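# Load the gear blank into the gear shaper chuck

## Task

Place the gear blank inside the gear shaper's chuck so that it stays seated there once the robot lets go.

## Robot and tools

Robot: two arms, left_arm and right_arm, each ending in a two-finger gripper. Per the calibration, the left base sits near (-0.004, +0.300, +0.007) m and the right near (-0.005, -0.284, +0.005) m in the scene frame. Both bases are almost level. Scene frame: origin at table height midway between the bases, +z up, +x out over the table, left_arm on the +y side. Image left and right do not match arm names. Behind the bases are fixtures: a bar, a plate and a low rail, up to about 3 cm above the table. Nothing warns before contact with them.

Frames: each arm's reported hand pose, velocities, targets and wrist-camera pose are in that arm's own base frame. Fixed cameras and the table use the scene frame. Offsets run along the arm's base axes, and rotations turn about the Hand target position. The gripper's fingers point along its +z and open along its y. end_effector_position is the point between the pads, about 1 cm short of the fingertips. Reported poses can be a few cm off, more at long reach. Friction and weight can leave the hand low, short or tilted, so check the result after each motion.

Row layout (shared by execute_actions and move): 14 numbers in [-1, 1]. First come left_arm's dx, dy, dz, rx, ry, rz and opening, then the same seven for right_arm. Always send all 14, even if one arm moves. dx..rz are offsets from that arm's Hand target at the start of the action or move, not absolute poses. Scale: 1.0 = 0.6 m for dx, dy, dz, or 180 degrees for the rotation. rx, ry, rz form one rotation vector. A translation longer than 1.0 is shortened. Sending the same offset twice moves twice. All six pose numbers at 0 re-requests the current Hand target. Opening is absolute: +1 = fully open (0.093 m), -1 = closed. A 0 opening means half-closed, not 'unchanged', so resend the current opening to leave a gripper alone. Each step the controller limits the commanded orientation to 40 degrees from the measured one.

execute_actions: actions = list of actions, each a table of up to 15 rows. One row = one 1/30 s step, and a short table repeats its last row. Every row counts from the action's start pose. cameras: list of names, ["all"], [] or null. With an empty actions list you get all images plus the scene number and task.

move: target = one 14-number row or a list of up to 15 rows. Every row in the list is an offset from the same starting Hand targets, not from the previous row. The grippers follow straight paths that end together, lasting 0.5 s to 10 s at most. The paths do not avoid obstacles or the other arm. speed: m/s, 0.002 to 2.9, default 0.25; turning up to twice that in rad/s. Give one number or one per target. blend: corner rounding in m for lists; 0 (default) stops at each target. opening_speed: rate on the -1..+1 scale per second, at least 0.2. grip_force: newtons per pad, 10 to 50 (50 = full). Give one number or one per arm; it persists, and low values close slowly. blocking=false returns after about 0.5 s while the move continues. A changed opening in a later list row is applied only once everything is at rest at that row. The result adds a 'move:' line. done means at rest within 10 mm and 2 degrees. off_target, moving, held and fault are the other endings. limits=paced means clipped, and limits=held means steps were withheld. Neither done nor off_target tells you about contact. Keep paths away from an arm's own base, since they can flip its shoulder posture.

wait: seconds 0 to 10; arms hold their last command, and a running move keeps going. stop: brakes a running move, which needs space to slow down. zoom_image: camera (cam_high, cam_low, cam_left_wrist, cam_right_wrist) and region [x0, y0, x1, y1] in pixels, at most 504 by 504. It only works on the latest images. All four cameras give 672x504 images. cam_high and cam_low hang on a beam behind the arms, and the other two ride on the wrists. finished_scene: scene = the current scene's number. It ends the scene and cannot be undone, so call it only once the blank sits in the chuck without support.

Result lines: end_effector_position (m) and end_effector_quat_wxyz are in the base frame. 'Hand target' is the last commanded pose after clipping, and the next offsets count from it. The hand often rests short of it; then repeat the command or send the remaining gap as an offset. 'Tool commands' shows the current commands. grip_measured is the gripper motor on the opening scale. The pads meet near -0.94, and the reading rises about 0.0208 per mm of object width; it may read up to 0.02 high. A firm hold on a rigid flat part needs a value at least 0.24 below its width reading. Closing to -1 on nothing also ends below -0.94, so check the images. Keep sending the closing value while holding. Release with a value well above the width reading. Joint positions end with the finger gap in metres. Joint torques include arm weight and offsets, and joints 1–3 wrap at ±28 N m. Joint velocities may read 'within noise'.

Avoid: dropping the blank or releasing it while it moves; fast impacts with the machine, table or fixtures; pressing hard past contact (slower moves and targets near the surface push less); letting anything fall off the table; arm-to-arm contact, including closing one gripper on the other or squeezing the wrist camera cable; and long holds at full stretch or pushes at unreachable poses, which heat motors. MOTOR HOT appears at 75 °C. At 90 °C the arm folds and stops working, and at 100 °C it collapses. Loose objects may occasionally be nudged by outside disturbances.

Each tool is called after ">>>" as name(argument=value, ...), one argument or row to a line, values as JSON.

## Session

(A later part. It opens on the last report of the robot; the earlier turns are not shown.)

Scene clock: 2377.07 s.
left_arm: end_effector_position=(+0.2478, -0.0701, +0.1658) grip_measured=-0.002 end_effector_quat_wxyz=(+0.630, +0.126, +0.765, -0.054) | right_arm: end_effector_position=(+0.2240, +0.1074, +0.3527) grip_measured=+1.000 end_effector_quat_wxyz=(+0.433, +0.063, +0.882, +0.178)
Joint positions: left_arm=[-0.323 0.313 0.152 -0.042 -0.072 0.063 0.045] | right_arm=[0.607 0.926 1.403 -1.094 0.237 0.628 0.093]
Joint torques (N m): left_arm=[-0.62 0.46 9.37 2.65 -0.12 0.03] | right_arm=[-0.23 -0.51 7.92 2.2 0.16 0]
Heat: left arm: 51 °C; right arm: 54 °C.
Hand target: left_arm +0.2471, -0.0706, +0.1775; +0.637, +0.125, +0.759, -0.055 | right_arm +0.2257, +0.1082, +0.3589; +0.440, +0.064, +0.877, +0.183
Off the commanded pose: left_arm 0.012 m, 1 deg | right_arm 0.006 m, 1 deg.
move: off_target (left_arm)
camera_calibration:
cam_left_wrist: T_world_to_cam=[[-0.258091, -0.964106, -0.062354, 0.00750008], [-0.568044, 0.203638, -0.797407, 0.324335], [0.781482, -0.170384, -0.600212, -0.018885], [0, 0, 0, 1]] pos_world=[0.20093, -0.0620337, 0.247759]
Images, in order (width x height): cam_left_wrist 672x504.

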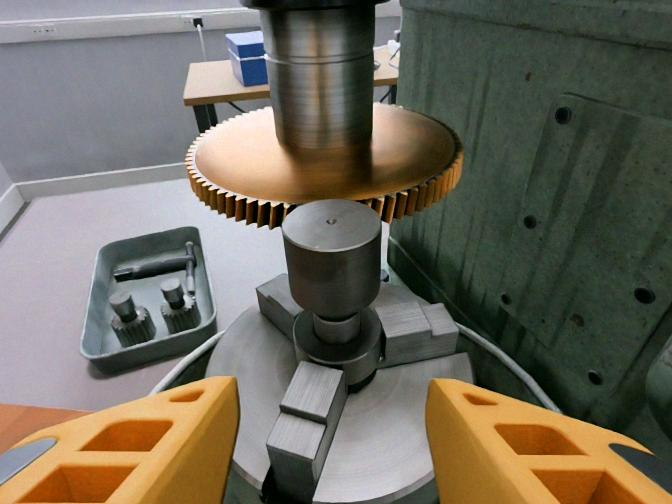

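>>> move(
  target=[
    [-0.02,0.004,0.10,0.028,0.13,0,-0.95,0,0,0,0,0,0,1],
    [0.065,-0.015,0.071,0.028,0.13,0,-0.95,0,0,0,0,0,0,1],
  ],
  speed=0.15,
  blend=0.01,
  cameras=["cam_left_wrist"],
)

Scene clock: 2447.53 s.
left_arm: end_effector_position=(+0.2842, -0.0790, +0.2192) grip_measured=-0.945 end_effector_quat_wxyz=(+0.463, +0.137, +0.875, -0.043) | right_arm: end_effector_position=(+0.2240, +0.1074, +0.3527) grip_measured=+1.000 end_effector_quat_wxyz=(+0.433, +0.063, +0.882, +0.178)
Joint positions: left_arm=[-0.292 0.857 0.792 -0.539 -0.036 0.037 0] | right_arm=[0.607 0.926 1.403 -1.094 0.237 0.628 0.093]
Joint torques (N m): left_arm=[0.65 -1.06 7.05 2.63 0.06 0.08] | right_arm=[-0.23 -0.51 7.92 2.19 0.16 0]
Heat: left arm: 53 °C; right arm: 54 °C.
Hand target: left_arm +0.2861, -0.0796, +0.2200; +0.464, +0.139, +0.874, -0.046 | right_arm +0.2257, +0.1082, +0.3589; +0.440, +0.064, +0.877, +0.183
Off the commanded pose: left_arm 0.002 m, 0 deg | right_arm 0.006 m, 1 deg.
move: done
camera_calibration:
cam_left_wrist: T_world_to_cam=[[-0.270817, -0.961833, -0.0391786, 0.0103686], [-0.828091, 0.253526, -0.49999, 0.402052], [0.49084, -0.102962, -0.865144, 0.129226], [0, 0, 0, 1]] pos_world=[0.272314, -0.0786524, 0.313227]
Images, in order (width x height): cam_left_wrist 672x504.

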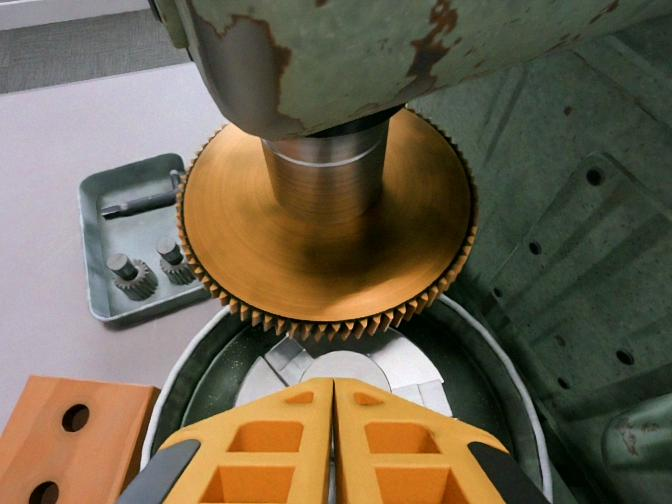

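>>> zoom_image(
  camera="cam_left_wrist",
  region=[270, 330, 420, 430],
)

Scaled by 3.360 from the camera's 672x504 image, which has a finer 960x720 frame.

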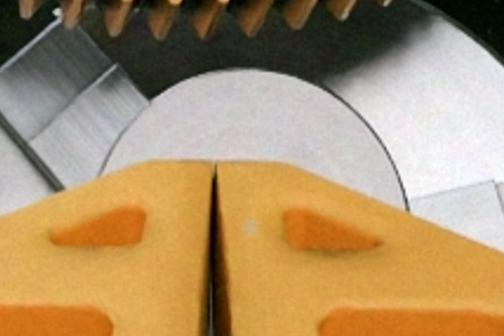

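>>> move(
  target=[
    [0.009,-0.0035,-0.012,0,0,0,-0.95,0,0,0,0,0,0,1],
    [0.009,-0.0035,-0.036,0,0,0,-0.95,0,0,0,0,0,0,1],
  ],
  speed=0.05,
  cameras=["cam_left_wrist"],
)

Scene clock: 2465.60 s.
left_arm: end_effector_position=(+0.2919, -0.0813, +0.2037) grip_measured=-0.945 end_effector_quat_wxyz=(+0.468, +0.136, +0.872, -0.044) | right_arm: end_effector_position=(+0.2240, +0.1074, +0.3527) grip_measured=+1.000 end_effector_quat_wxyz=(+0.433, +0.063, +0.882, +0.178)
Joint positions: left_arm=[-0.292 0.876 0.726 -0.444 -0.036 0.037 0] | right_arm=[0.607 0.926 1.403 -1.094 0.237 0.628 0.093]
Joint torques (N m): left_arm=[0.4 -1.68 5.67 2.65 0.03 0.06] | right_arm=[-0.21 -0.5 7.92 2.19 0.16 0]
Heat: left arm: 52 °C; right arm: 54 °C.
Hand target: left_arm +0.2915, -0.0817, +0.1985; +0.464, +0.139, +0.874, -0.046 | right_arm +0.2257, +0.1082, +0.3589; +0.440, +0.064, +0.877, +0.183
Off the commanded pose: left_arm 0.005 m, 1 deg | right_arm 0.006 m, 1 deg.
move: done
camera_calibration:
cam_left_wrist: T_world_to_cam=[[-0.270303, -0.961986, -0.0389842, 0.00946117], [-0.822581, 0.251794, -0.509863, 0.401625], [0.500297, -0.10575, -0.859372, 0.107596], [0, 0, 0, 1]] pos_world=[0.279097, -0.0806472, 0.297608]
Images, in order (width x height): cam_left_wrist 672x504.

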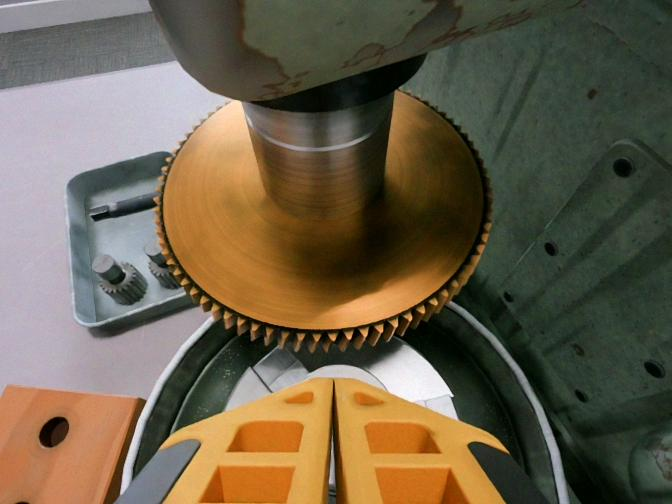

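>>> move(
  target=[
    [-0.001,-0.0045,-0.025,0,0,0,-0.95,0,0,0,0,0,0,1],
  ],
  speed=0.04,
  cameras=["cam_left_wrist"],
)

Scene clock: 2470.53 s.
left_arm: end_effector_position=(+0.2971, -0.0838, +0.1982) grip_measured=-0.945 end_effector_quat_wxyz=(+0.483, +0.136, +0.864, -0.047) | right_arm: end_effector_position=(+0.2240, +0.1074, +0.3527) grip_measured=+1.000 end_effector_quat_wxyz=(+0.433, +0.063, +0.882, +0.178)
Joint positions: left_arm=[-0.295 0.876 0.675 -0.357 -0.036 0.037 0] | right_arm=[0.607 0.926 1.403 -1.094 0.237 0.628 0.093]
Joint torques (N m): left_arm=[-0.91 -1.89 5.04 2.32 -0.1 -0.02] | right_arm=[-0.21 -0.5 7.91 2.18 0.16 0]
Heat: left arm: 52 °C; right arm: 54 °C.
Hand target: left_arm +0.2909, -0.0845, +0.1835; +0.464, +0.139, +0.874, -0.046 | right_arm +0.2257, +0.1082, +0.3589; +0.440, +0.064, +0.877, +0.183
Off the commanded pose: left_arm 0.016 m, 3 deg | right_arm 0.006 m, 1 deg.
move: off_target (left_arm)
camera_calibration:
cam_left_wrist: T_world_to_cam=[[-0.271957, -0.961544, -0.0383619, 0.00862144], [-0.803534, 0.24884, -0.540751, 0.403839], [0.529502, -0.116236, -0.840307, 0.0866787], [0, 0, 0, 1]] pos_world=[0.280946, -0.0821262, 0.291544]
Images, in order (width x height): cam_left_wrist 672x504.

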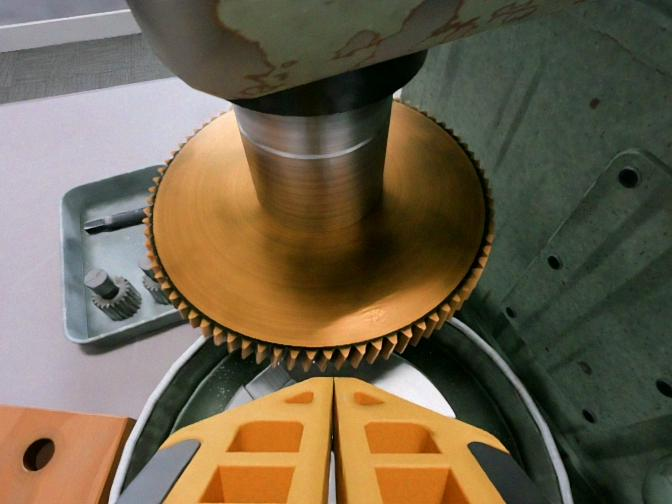

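>>> move(
  target=[
    [-0.004,0.001,0.028,0,0,0,-0.95,0,0,0,0,0,0,1],
    [-0.016,0.001,0.028,0,0,0,-0.95,0,0,0,0,0,0,1],
    [-0.022,0.001,-0.015,0,0.01,0,-0.95,0,0,0,0,0,0,1],
    [-0.032,0.001,-0.05,0,0.02,0,-0.95,0,0,0,0,0,0,1],
  ],
  speed=0.04,
  cameras=["cam_left_wrist"],
)

Scene clock: 2476.57 s.
left_arm: end_effector_position=(+0.2891, -0.0859, +0.1949) grip_measured=-0.945 end_effector_quat_wxyz=(+0.501, +0.130, +0.854, -0.055) | right_arm: end_effector_position=(+0.2240, +0.1074, +0.3527) grip_measured=+1.000 end_effector_quat_wxyz=(+0.433, +0.063, +0.882, +0.178)
Joint positions: left_arm=[-0.315 0.814 0.609 -0.311 -0.046 0.015 0] | right_arm=[0.607 0.926 1.403 -1.094 0.237 0.628 0.093]
Joint torques (N m): left_arm=[-0.88 -0.29 3.71 1.5 -0.05 -0.06] | right_arm=[-0.23 -0.5 7.91 2.19 0.16 0]
Heat: left arm: 52 °C; right arm: 54 °C.
Hand target: left_arm +0.2717, -0.0838, +0.1535; +0.436, +0.137, +0.888, -0.050 | right_arm +0.2257, +0.1082, +0.3589; +0.440, +0.064, +0.877, +0.183
Off the commanded pose: left_arm 0.045 m, 8 deg | right_arm 0.006 m, 1 deg.
move: off_target (left_arm)
camera_calibration:
cam_left_wrist: T_world_to_cam=[[-0.270581, -0.962414, -0.0233335, 0.000942055], [-0.783485, 0.23423, -0.575576, 0.395888], [0.559408, -0.137458, -0.817415, 0.0729971], [0, 0, 0, 1]] pos_world=[0.269592, -0.081788, 0.287554]
Images, in order (width x height): cam_left_wrist 672x504.

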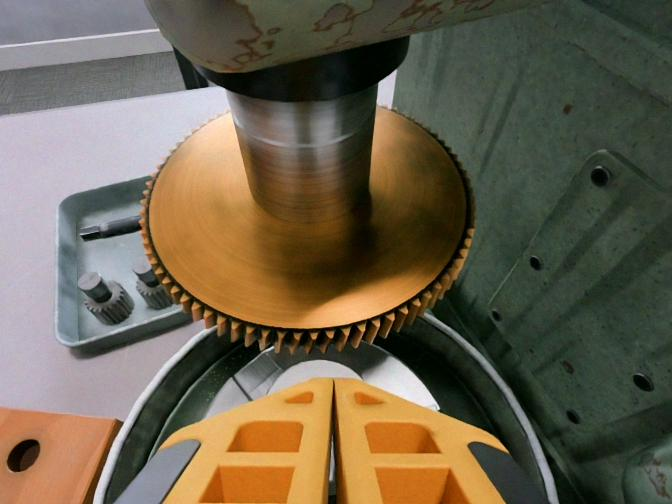

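>>> zoom_image(
  camera="cam_left_wrist",
  region=[240, 320, 440, 440],
)

Scaled by 2.520 from the camera's 672x504 image, which has a finer 960x720 frame.

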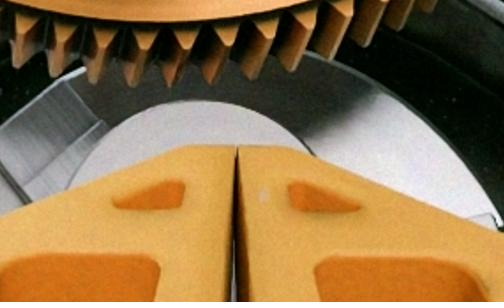

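>>> move(
  target=[
    [0.022,0.006,0.08,-0.004,-0.02,0,-0.95,0,0,0,0,0,0,1],
    [0.030,0.009,0.075,-0.004,-0.02,0,-0.95,0,0,0,0,0,0,1],
  ],
  speed=0.06,
  cameras=["cam_left_wrist"],
)

>>> zoom_image(
  camera="cam_left_wrist",
  region=[240, 320, 440, 440],
)

Scene clock: 2488.50 s.
left_arm: end_effector_position=(+0.2894, -0.0787, +0.1985) grip_measured=-0.945 end_effector_quat_wxyz=(+0.473, +0.130, +0.870, -0.052) | right_arm: end_effector_position=(+0.2240, +0.1074, +0.3527) grip_measured=+1.000 end_effector_quat_wxyz=(+0.433, +0.063, +0.882, +0.178)
Joint positions: left_arm=[-0.271 0.849 0.686 -0.417 -0.011 0.031 0] | right_arm=[0.607 0.926 1.403 -1.094 0.237 0.628 0.093]
Joint torques (N m): left_arm=[0.76 -0.43 8.47 2.3 0.06 0.14] | right_arm=[-0.23 -0.53 7.91 2.19 0.15 0]
Heat: left arm: 50 °C; right arm: 54 °C.
Hand target: left_arm +0.2897, -0.0784, +0.1985; +0.465, +0.136, +0.874, -0.051 | right_arm +0.2257, +0.1082, +0.3589; +0.440, +0.064, +0.877, +0.183
Off the commanded pose: left_arm 0.000 m, 1 deg | right_arm 0.006 m, 1 deg.
move: done
camera_calibration:
cam_left_wrist: T_world_to_cam=[[-0.267902, -0.963246, -0.0196165, 0.00639239], [-0.818982, 0.238408, -0.521949, 0.396477], [0.507442, -0.123765, -0.852751, 0.0997937], [0, 0, 0, 1]] pos_world=[0.275781, -0.0760149, 0.292166]
Images, in order (width x height): cam_left_wrist 672x504.

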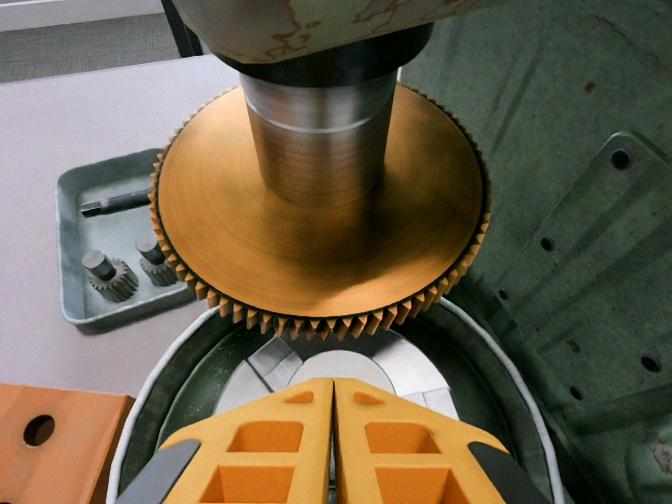

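Scaled by 2.520 from the camera's 672x504 image, which has a finer 960x720 frame.

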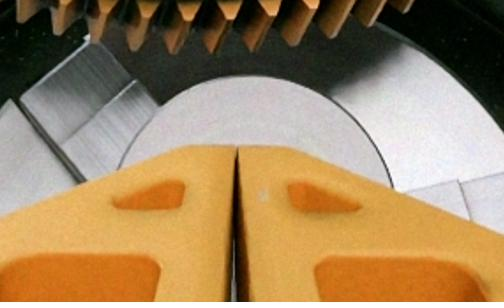

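>>> move(
  target=[
    [0.0,-0.006,0.0,0,0,0,-0.95,0,0,0,0,0,0,1],
    [-0.006,-0.006,-0.03,0.002,0.008,0,-0.95,0,0,0,0,0,0,1],
    [-0.018,-0.006,-0.08,0.004,0.02,0,-0.95,0,0,0,0,0,0,1],
  ],
  speed=0.03,
  cameras=["cam_left_wrist"],
)

>>> zoom_image(
  camera="cam_left_wrist",
  region=[240, 320, 440, 440],
)

Scene clock: 2498.80 s.
left_arm: end_effector_position=(+0.2974, -0.0844, +0.1947) grip_measured=-0.945 end_effector_quat_wxyz=(+0.505, +0.131, +0.851, -0.056) | right_arm: end_effector_position=(+0.2240, +0.1074, +0.3527) grip_measured=+1.000 end_effector_quat_wxyz=(+0.433, +0.063, +0.882, +0.178)
Joint positions: left_arm=[-0.289 0.845 0.609 -0.27 -0.023 0.03 0] | right_arm=[0.607 0.926 1.403 -1.094 0.237 0.628 0.093]
Joint torques (N m): left_arm=[-0.84 -0.36 3.66 1.45 -0.08 -0.05] | right_arm=[-0.23 -0.51 7.91 2.19 0.16 0]
Heat: left arm: 49 °C; right arm: 54 °C.
Hand target: left_arm +0.2789, -0.0819, +0.1504; +0.436, +0.137, +0.888, -0.050 | right_arm +0.2257, +0.1082, +0.3589; +0.440, +0.064, +0.877, +0.183
Off the commanded pose: left_arm 0.048 m, 9 deg | right_arm 0.006 m, 1 deg.
move: off_target (left_arm)
camera_calibration:
cam_left_wrist: T_world_to_cam=[[-0.272414, -0.96185, -0.0252023, 0.00546926], [-0.777251, 0.235421, -0.583487, 0.401725], [0.56716, -0.139362, -0.811731, 0.0647982], [0, 0, 0, 1]] pos_world=[0.27698, -0.0802835, 0.287138]
Images, in order (width x height): cam_left_wrist 672x504.

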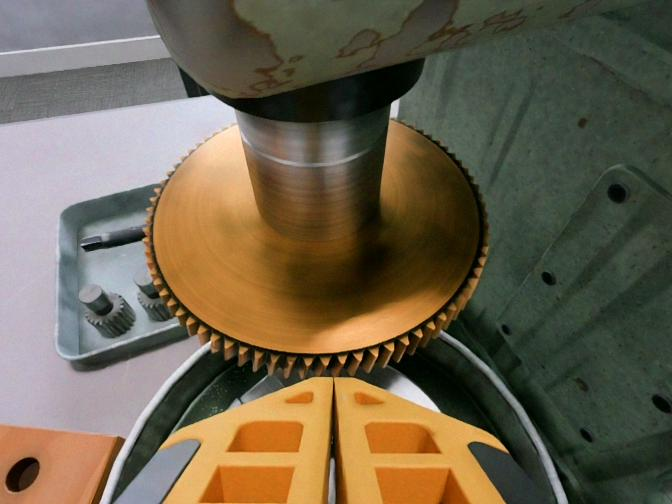

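Scaled by 2.520 from the camera's 672x504 image, which has a finer 960x720 frame.

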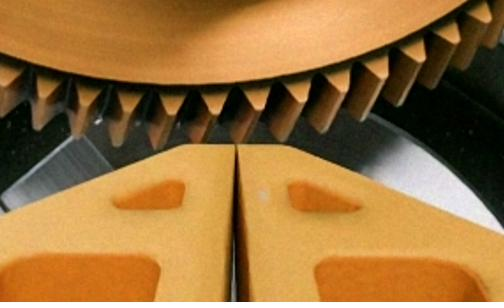

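>>> move(
  target=[
    [0.017,-0.0035,0.1077,0,0,0,-0.95,0,0,0,0,0,0,1],
    [-0.073,0.02,0.1077,-0.0217,-0.1195,0,-0.95,0,0,0,0,0,0,1],
    [-0.073,0.02,0.05,-0.0217,-0.1195,0,0.0,0,0,0,0,0,0,1],
  ],
  speed=0.12,
  blend=[0.008,0.01,0],
  cameras=["cam_left_wrist"],
)

>>> zoom_image(
  camera="cam_left_wrist",
  region=[240, 200, 440, 400],
)

Scene clock: 2542.53 s.
left_arm: end_effector_position=(+0.2354, -0.0695, +0.1828) grip_measured=-0.002 end_effector_quat_wxyz=(+0.597, +0.124, +0.790, -0.058) | right_arm: end_effector_position=(+0.2240, +0.1074, +0.3527) grip_measured=+1.000 end_effector_quat_wxyz=(+0.433, +0.063, +0.882, +0.178)
Joint positions: left_arm=[-0.354 0.301 0.297 -0.282 -0.097 0.031 0.045] | right_arm=[0.607 0.926 1.403 -1.094 0.237 0.628 0.093]
Joint torques (N m): left_arm=[-0.58 0.51 5.9 2.87 -0.14 0.14] | right_arm=[-0.24 -0.5 7.92 2.19 0.16 0.01]
Heat: left arm: 47 °C; right arm: 54 °C.
Hand target: left_arm +0.2351, -0.0700, +0.1804; +0.598, +0.129, +0.789, -0.054 | right_arm +0.2257, +0.1082, +0.3589; +0.440, +0.064, +0.877, +0.183
Off the commanded pose: left_arm 0.002 m, 1 deg | right_arm 0.006 m, 1 deg.
move: done
camera_calibration:
cam_left_wrist: T_world_to_cam=[[-0.261184, -0.964323, -0.0431642, 0.00311326], [-0.632561, 0.204762, -0.746953, 0.336805], [0.729143, -0.167788, -0.663474, 0.0251754], [0, 0, 0, 1]] pos_world=[0.195506, -0.0617385, 0.268415]
Images, in order (width x height): cam_left_wrist 672x504.

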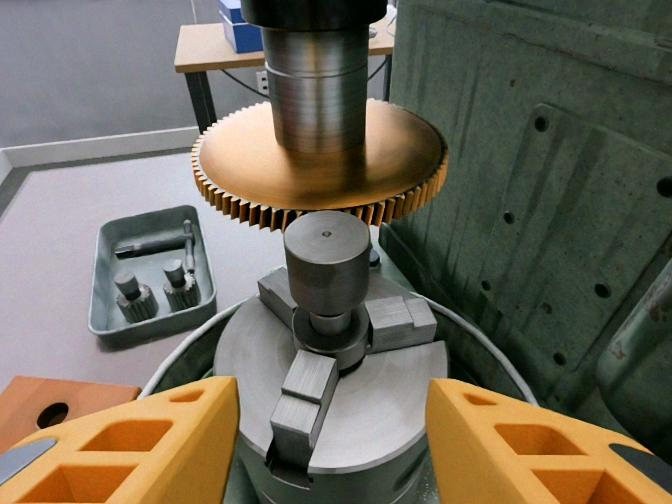

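Scaled by 2.520 from the camera's 672x504 image, which has a finer 960x720 frame.

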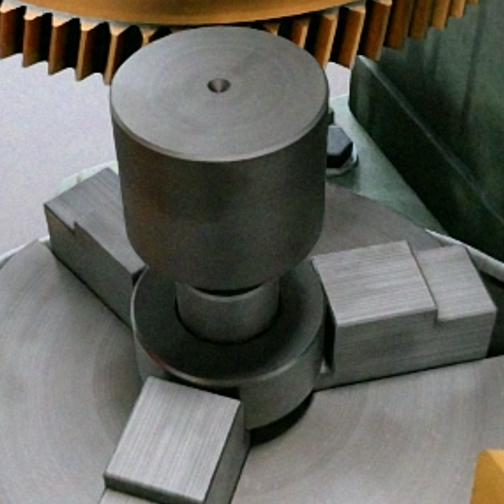

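>>> move(
  target=[
    [0.0943,-0.018,-0.014,0,0,0,0,0,0,0,0,0,0,1],
    [0.0943,-0.018,-0.014,0,0,0,-0.62,0,0,0,0,0,0,1],
  ],
  speed=0.08,
  cameras=["cam_left_wrist"],
)

Scene clock: 2549.03 s.
left_arm: end_effector_position=(+0.2908, -0.0809, +0.1727) grip_measured=-0.547 end_effector_quat_wxyz=(+0.599, +0.124, +0.790, -0.055) | right_arm: end_effector_position=(+0.2240, +0.1074, +0.3527) grip_measured=+1.000 end_effector_quat_wxyz=(+0.433, +0.063, +0.882, +0.178)
Joint positions: left_arm=[-0.299 0.718 0.29 0.147 -0.049 0.05 0.019] | right_arm=[0.607 0.926 1.403 -1.094 0.237 0.628 0.093]
Joint torques (N m): left_arm=[0.75 -0.25 6.87 2.88 0.07 0.12] | right_arm=[-0.23 -0.5 7.9 2.19 0.16 0]
Heat: left arm: 48 °C; right arm: 54 °C.
Hand target: left_arm +0.2917, -0.0808, +0.1721; +0.599, +0.129, +0.789, -0.053 | right_arm +0.2257, +0.1082, +0.3589; +0.440, +0.064, +0.877, +0.183
Off the commanded pose: left_arm 0.001 m, 1 deg | right_arm 0.006 m, 1 deg.
move: done
camera_calibration:
cam_left_wrist: T_world_to_cam=[[-0.257978, -0.964975, -0.047659, 0.00595263], [-0.630371, 0.205497, -0.748601, 0.366245], [0.732175, -0.16308, -0.661306, -0.0247102], [0, 0, 0, 1]] pos_world=[0.250498, -0.0735478, 0.258114]
Images, in order (width x height): cam_left_wrist 672x504.

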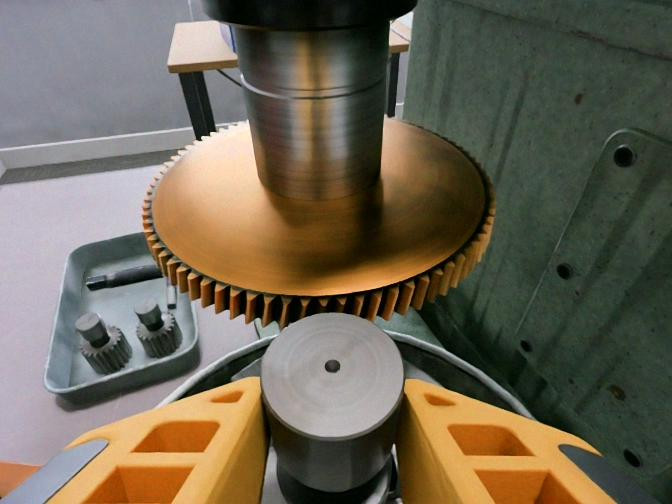

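>>> move(
  target=[
    [-0.008,0,-0.05,0.006,0.028,0.06,-0.62,0,0,0,0,0,0,1],
    [-0.004,0,-0.05,0.006,0.028,-0.06,-0.62,0,0,0,0,0,0,1],
    [-0.012,0,-0.05,0.006,0.028,0.06,-0.62,0,0,0,0,0,0,1],
    [0.0,0,-0.05,0.006,0.028,-0.06,-0.62,0,0,0,0,0,0,1],
    [-0.015,0,-0.05,0.006,0.028,0.06,-0.62,0,0,0,0,0,0,1],
    [0.003,0,-0.05,0.006,0.028,-0.06,-0.62,0,0,0,0,0,0,1],
    [-0.006,0,-0.05,0.006,0.028,0.0,-0.62,0,0,0,0,0,0,1],
  ],
  speed=0.16,
  blend=0.001,
  cameras=["cam_left_wrist"],
)

Scene clock: 2565.57 s.
left_arm: end_effector_position=(+0.2943, -0.0825, +0.1669) grip_measured=-0.537 end_effector_quat_wxyz=(+0.595, +0.130, +0.791, -0.062) | right_arm: end_effector_position=(+0.2240, +0.1074, +0.3527) grip_measured=+1.000 end_effector_quat_wxyz=(+0.433, +0.063, +0.882, +0.178)
Joint positions: left_arm=[-0.28 0.757 0.28 0.189 -0.012 0.055 0.019] | right_arm=[0.607 0.926 1.403 -1.094 0.237 0.628 0.093]
Joint torques (N m): left_arm=[-1.29 -0.31 5.19 2.15 -0.31 0.02] | right_arm=[-0.2 -0.5 7.9 2.19 0.16 0]
Heat: left arm: 48 °C; right arm: 54 °C.
Hand target: left_arm +0.2881, -0.0808, +0.1422; +0.562, +0.132, +0.815, -0.052 | right_arm +0.2257, +0.1082, +0.3589; +0.440, +0.064, +0.877, +0.183
Off the commanded pose: left_arm 0.026 m, 5 deg | right_arm 0.006 m, 1 deg.
move: off_target (left_arm)
camera_calibration:
cam_left_wrist: T_world_to_cam=[[-0.2755, -0.960368, -0.042333, 0.00965677], [-0.632254, 0.214195, -0.744564, 0.365171], [0.724123, -0.178362, -0.666207, -0.0295401], [0, 0, 0, 1]] pos_world=[0.254932, -0.0742125, 0.252622]
Images, in order (width x height): cam_left_wrist 672x504.

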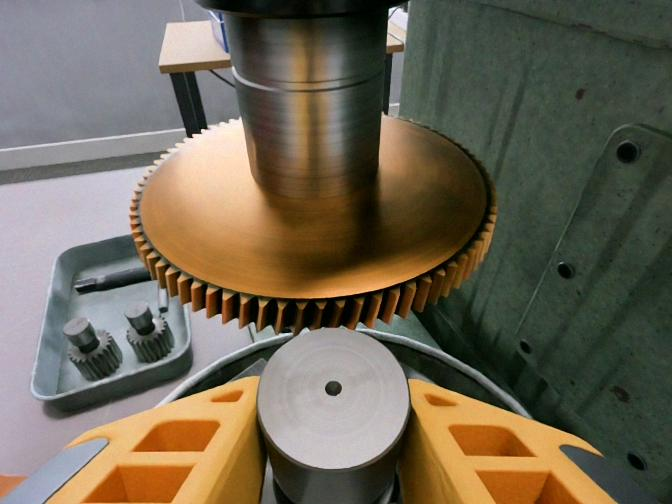

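>>> move(
  target=[
    [0.002,0.002,-0.01,0,0,0.05,-0.62,0,0,0,0,0,0,1],
    [0.008,0.002,-0.01,0,0,-0.05,-0.62,0,0,0,0,0,0,1],
    [0.010,0.002,-0.01,0,0,0.05,-0.62,0,0,0,0,0,0,1],
    [0.012,0.002,-0.01,0,0,-0.05,-0.62,0,0,0,0,0,0,1],
    [0.010,0.001,-0.01,0,0,0,-0.62,0,0,0,0,0,0,1],
  ],
  speed=0.16,
  blend=0.001,
  cameras=["cam_left_wrist"],
)

Scene clock: 2577.03 s.
left_arm: end_effector_position=(+0.2975, -0.0826, +0.1590) grip_measured=-0.536 end_effector_quat_wxyz=(+0.593, +0.128, +0.792, -0.067) | right_arm: end_effector_position=(+0.2240, +0.1074, +0.3527) grip_measured=+1.000 end_effector_quat_wxyz=(+0.433, +0.063, +0.882, +0.178)
Joint positions: left_arm=[-0.269 0.796 0.262 0.241 0.003 0.049 0.019] | right_arm=[0.607 0.926 1.403 -1.094 0.237 0.628 0.093]
Joint torques (N m): left_arm=[-0.83 0.64 5.6 2.29 -0.3 0.14] | right_arm=[-0.24 -0.51 7.91 2.19 0.15 0]
Heat: left arm: 48 °C; right arm: 54 °C.
Hand target: left_arm +0.2941, -0.0802, +0.1361; +0.562, +0.132, +0.815, -0.052 | right_arm +0.2257, +0.1082, +0.3589; +0.440, +0.064, +0.877, +0.183
Off the commanded pose: left_arm 0.023 m, 5 deg | right_arm 0.006 m, 1 deg.
move: off_target (left_arm)
camera_calibration:
cam_left_wrist: T_world_to_cam=[[-0.277891, -0.960081, -0.0319644, 0.00916875], [-0.637661, 0.209251, -0.741352, 0.362019], [0.718446, -0.185633, -0.670355, -0.0352842], [0, 0, 0, 1]] pos_world=[0.258743, -0.0734999, 0.245023]
Images, in order (width x height): cam_left_wrist 672x504.

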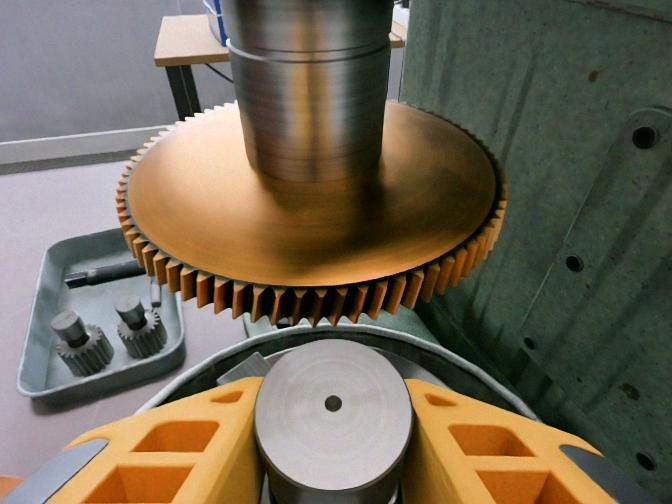

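>>> move(
  target=[
    [0.008,0.0,-0.008,0,0,0.05,-0.62,0,0,0,0,0,0,1],
    [0.012,0.0,-0.008,0,0,-0.05,-0.62,0,0,0,0,0,0,1],
    [0.014,0.0,-0.008,0,0,0.05,-0.62,0,0,0,0,0,0,1],
    [0.016,0.0,-0.008,0,0,-0.05,-0.62,0,0,0,0,0,0,1],
    [0.014,0.0,-0.008,0,0,0,-0.62,0,0,0,0,0,0,1],
  ],
  speed=0.16,
  blend=0.001,
  cameras=["cam_left_wrist"],
)

Scene clock: 2588.77 s.
left_arm: end_effector_position=(+0.3049, -0.0847, +0.1575) grip_measured=-0.534 end_effector_quat_wxyz=(+0.598, +0.132, +0.787, -0.073) | right_arm: end_effector_position=(+0.2240, +0.1074, +0.3527) grip_measured=+1.000 end_effector_quat_wxyz=(+0.433, +0.063, +0.882, +0.178)
Joint positions: left_arm=[-0.254 0.859 0.255 0.327 0.031 0.055 0.02] | right_arm=[0.607 0.926 1.403 -1.094 0.237 0.628 0.093]
Joint torques (N m): left_arm=[-0.81 0.85 5.82 2.12 -0.43 0.17] | right_arm=[-0.23 -0.51 7.91 2.18 0.16 0]
Heat: left arm: 47 °C; right arm: 54 °C.
Hand target: left_arm +0.3025, -0.0802, +0.1312; +0.562, +0.132, +0.815, -0.052 | right_arm +0.2257, +0.1082, +0.3589; +0.440, +0.064, +0.877, +0.183
Off the commanded pose: left_arm 0.027 m, 6 deg | right_arm 0.006 m, 1 deg.
move: off_target (left_arm)
camera_calibration:
cam_left_wrist: T_world_to_cam=[[-0.290683, -0.956351, -0.0299464, 0.0130682], [-0.623572, 0.213087, -0.752165, 0.363699], [0.725715, -0.199968, -0.658294, -0.0473436], [0, 0, 0, 1]] pos_world=[0.264949, -0.0744691, 0.242787]
Images, in order (width x height): cam_left_wrist 672x504.

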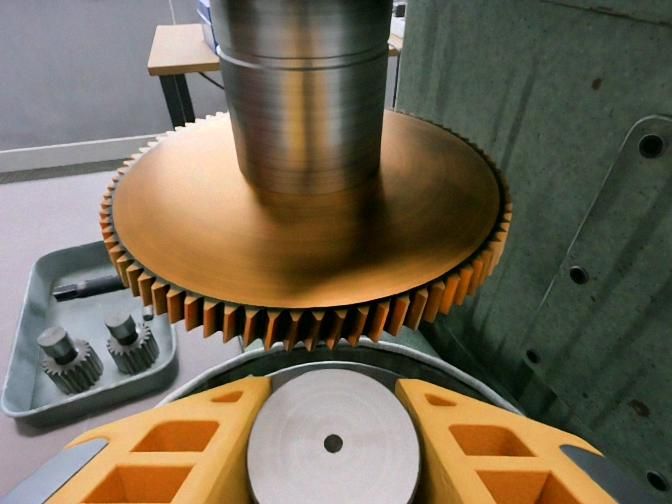

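>>> move(
  target=[
    [-0.004,0,0.02,0,0,0,-0.62,0,0,0,0,0,0,1],
    [-0.004,0,0.03,0,0,0,0.0,0,0,0,0,0,0,1],
    [-0.10,0.02,0.06,0,0,0,0.0,0,0,0,0,0,0,1],
  ],
  speed=0.1,
  cameras=["cam_left_wrist"],
)

>>> zoom_image(
  camera="cam_left_wrist",
  region=[240, 200, 440, 400],
)

Scene clock: 2598.30 s.
left_arm: end_effector_position=(+0.2431, -0.0677, +0.1574) grip_measured=-0.002 end_effector_quat_wxyz=(+0.555, +0.133, +0.819, -0.052) | right_arm: end_effector_position=(+0.2240, +0.1074, +0.3527) grip_measured=+1.000 end_effector_quat_wxyz=(+0.433, +0.063, +0.882, +0.178)
Joint positions: left_arm=[-0.3 0.408 0.29 -0.271 -0.043 0.051 0.045] | right_arm=[0.607 0.926 1.403 -1.094 0.237 0.628 0.093]
Joint torques (N m): left_arm=[-0.58 0.1 9.05 2.59 -0.11 0.01] | right_arm=[-0.23 -0.5 7.92 2.19 0.16 0]
Heat: left arm: 47 °C; right arm: 54 °C.
Hand target: left_arm +0.2425, -0.0682, +0.1672; +0.562, +0.132, +0.815, -0.052 | right_arm +0.2257, +0.1082, +0.3589; +0.440, +0.064, +0.877, +0.183
Off the commanded pose: left_arm 0.010 m, 1 deg | right_arm 0.006 m, 1 deg.
move: done; target 2's new opening was sent with left_arm's hand 0.011 m and 4 deg from that target
camera_calibration:
cam_left_wrist: T_world_to_cam=[[-0.269823, -0.96163, -0.0496395, 0.00913797], [-0.701752, 0.23168, -0.673698, 0.329392], [0.659348, -0.146944, -0.737338, 0.0330532], [0, 0, 0, 1]] pos_world=[0.211824, -0.0626694, 0.246736]
Images, in order (width x height): cam_left_wrist 672x504.

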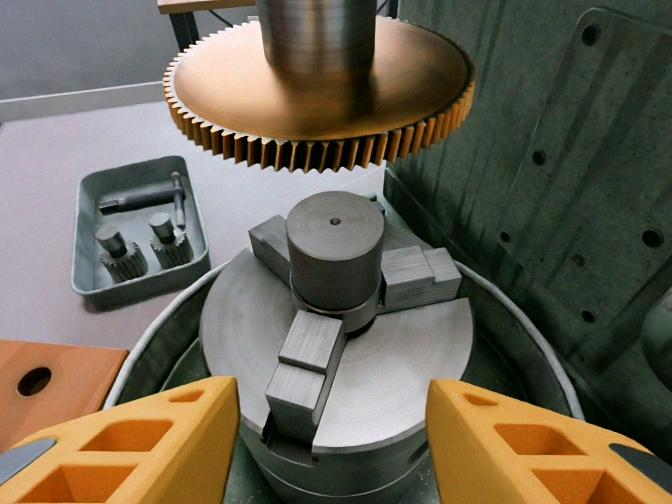

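Scaled by 2.520 from the camera's 672x504 image, which has a finer 960x720 frame.

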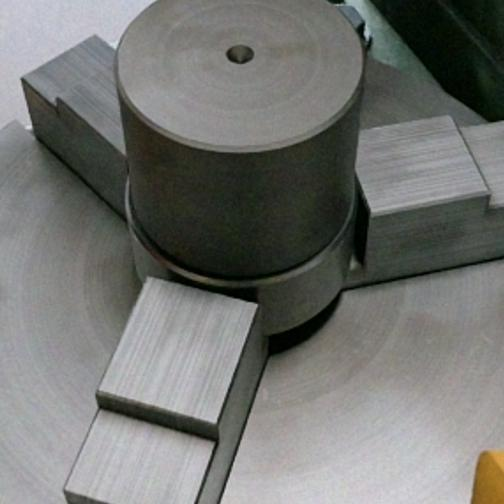

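>>> finished_scene(
  scene=1,
)

The scene is finished: the task was done.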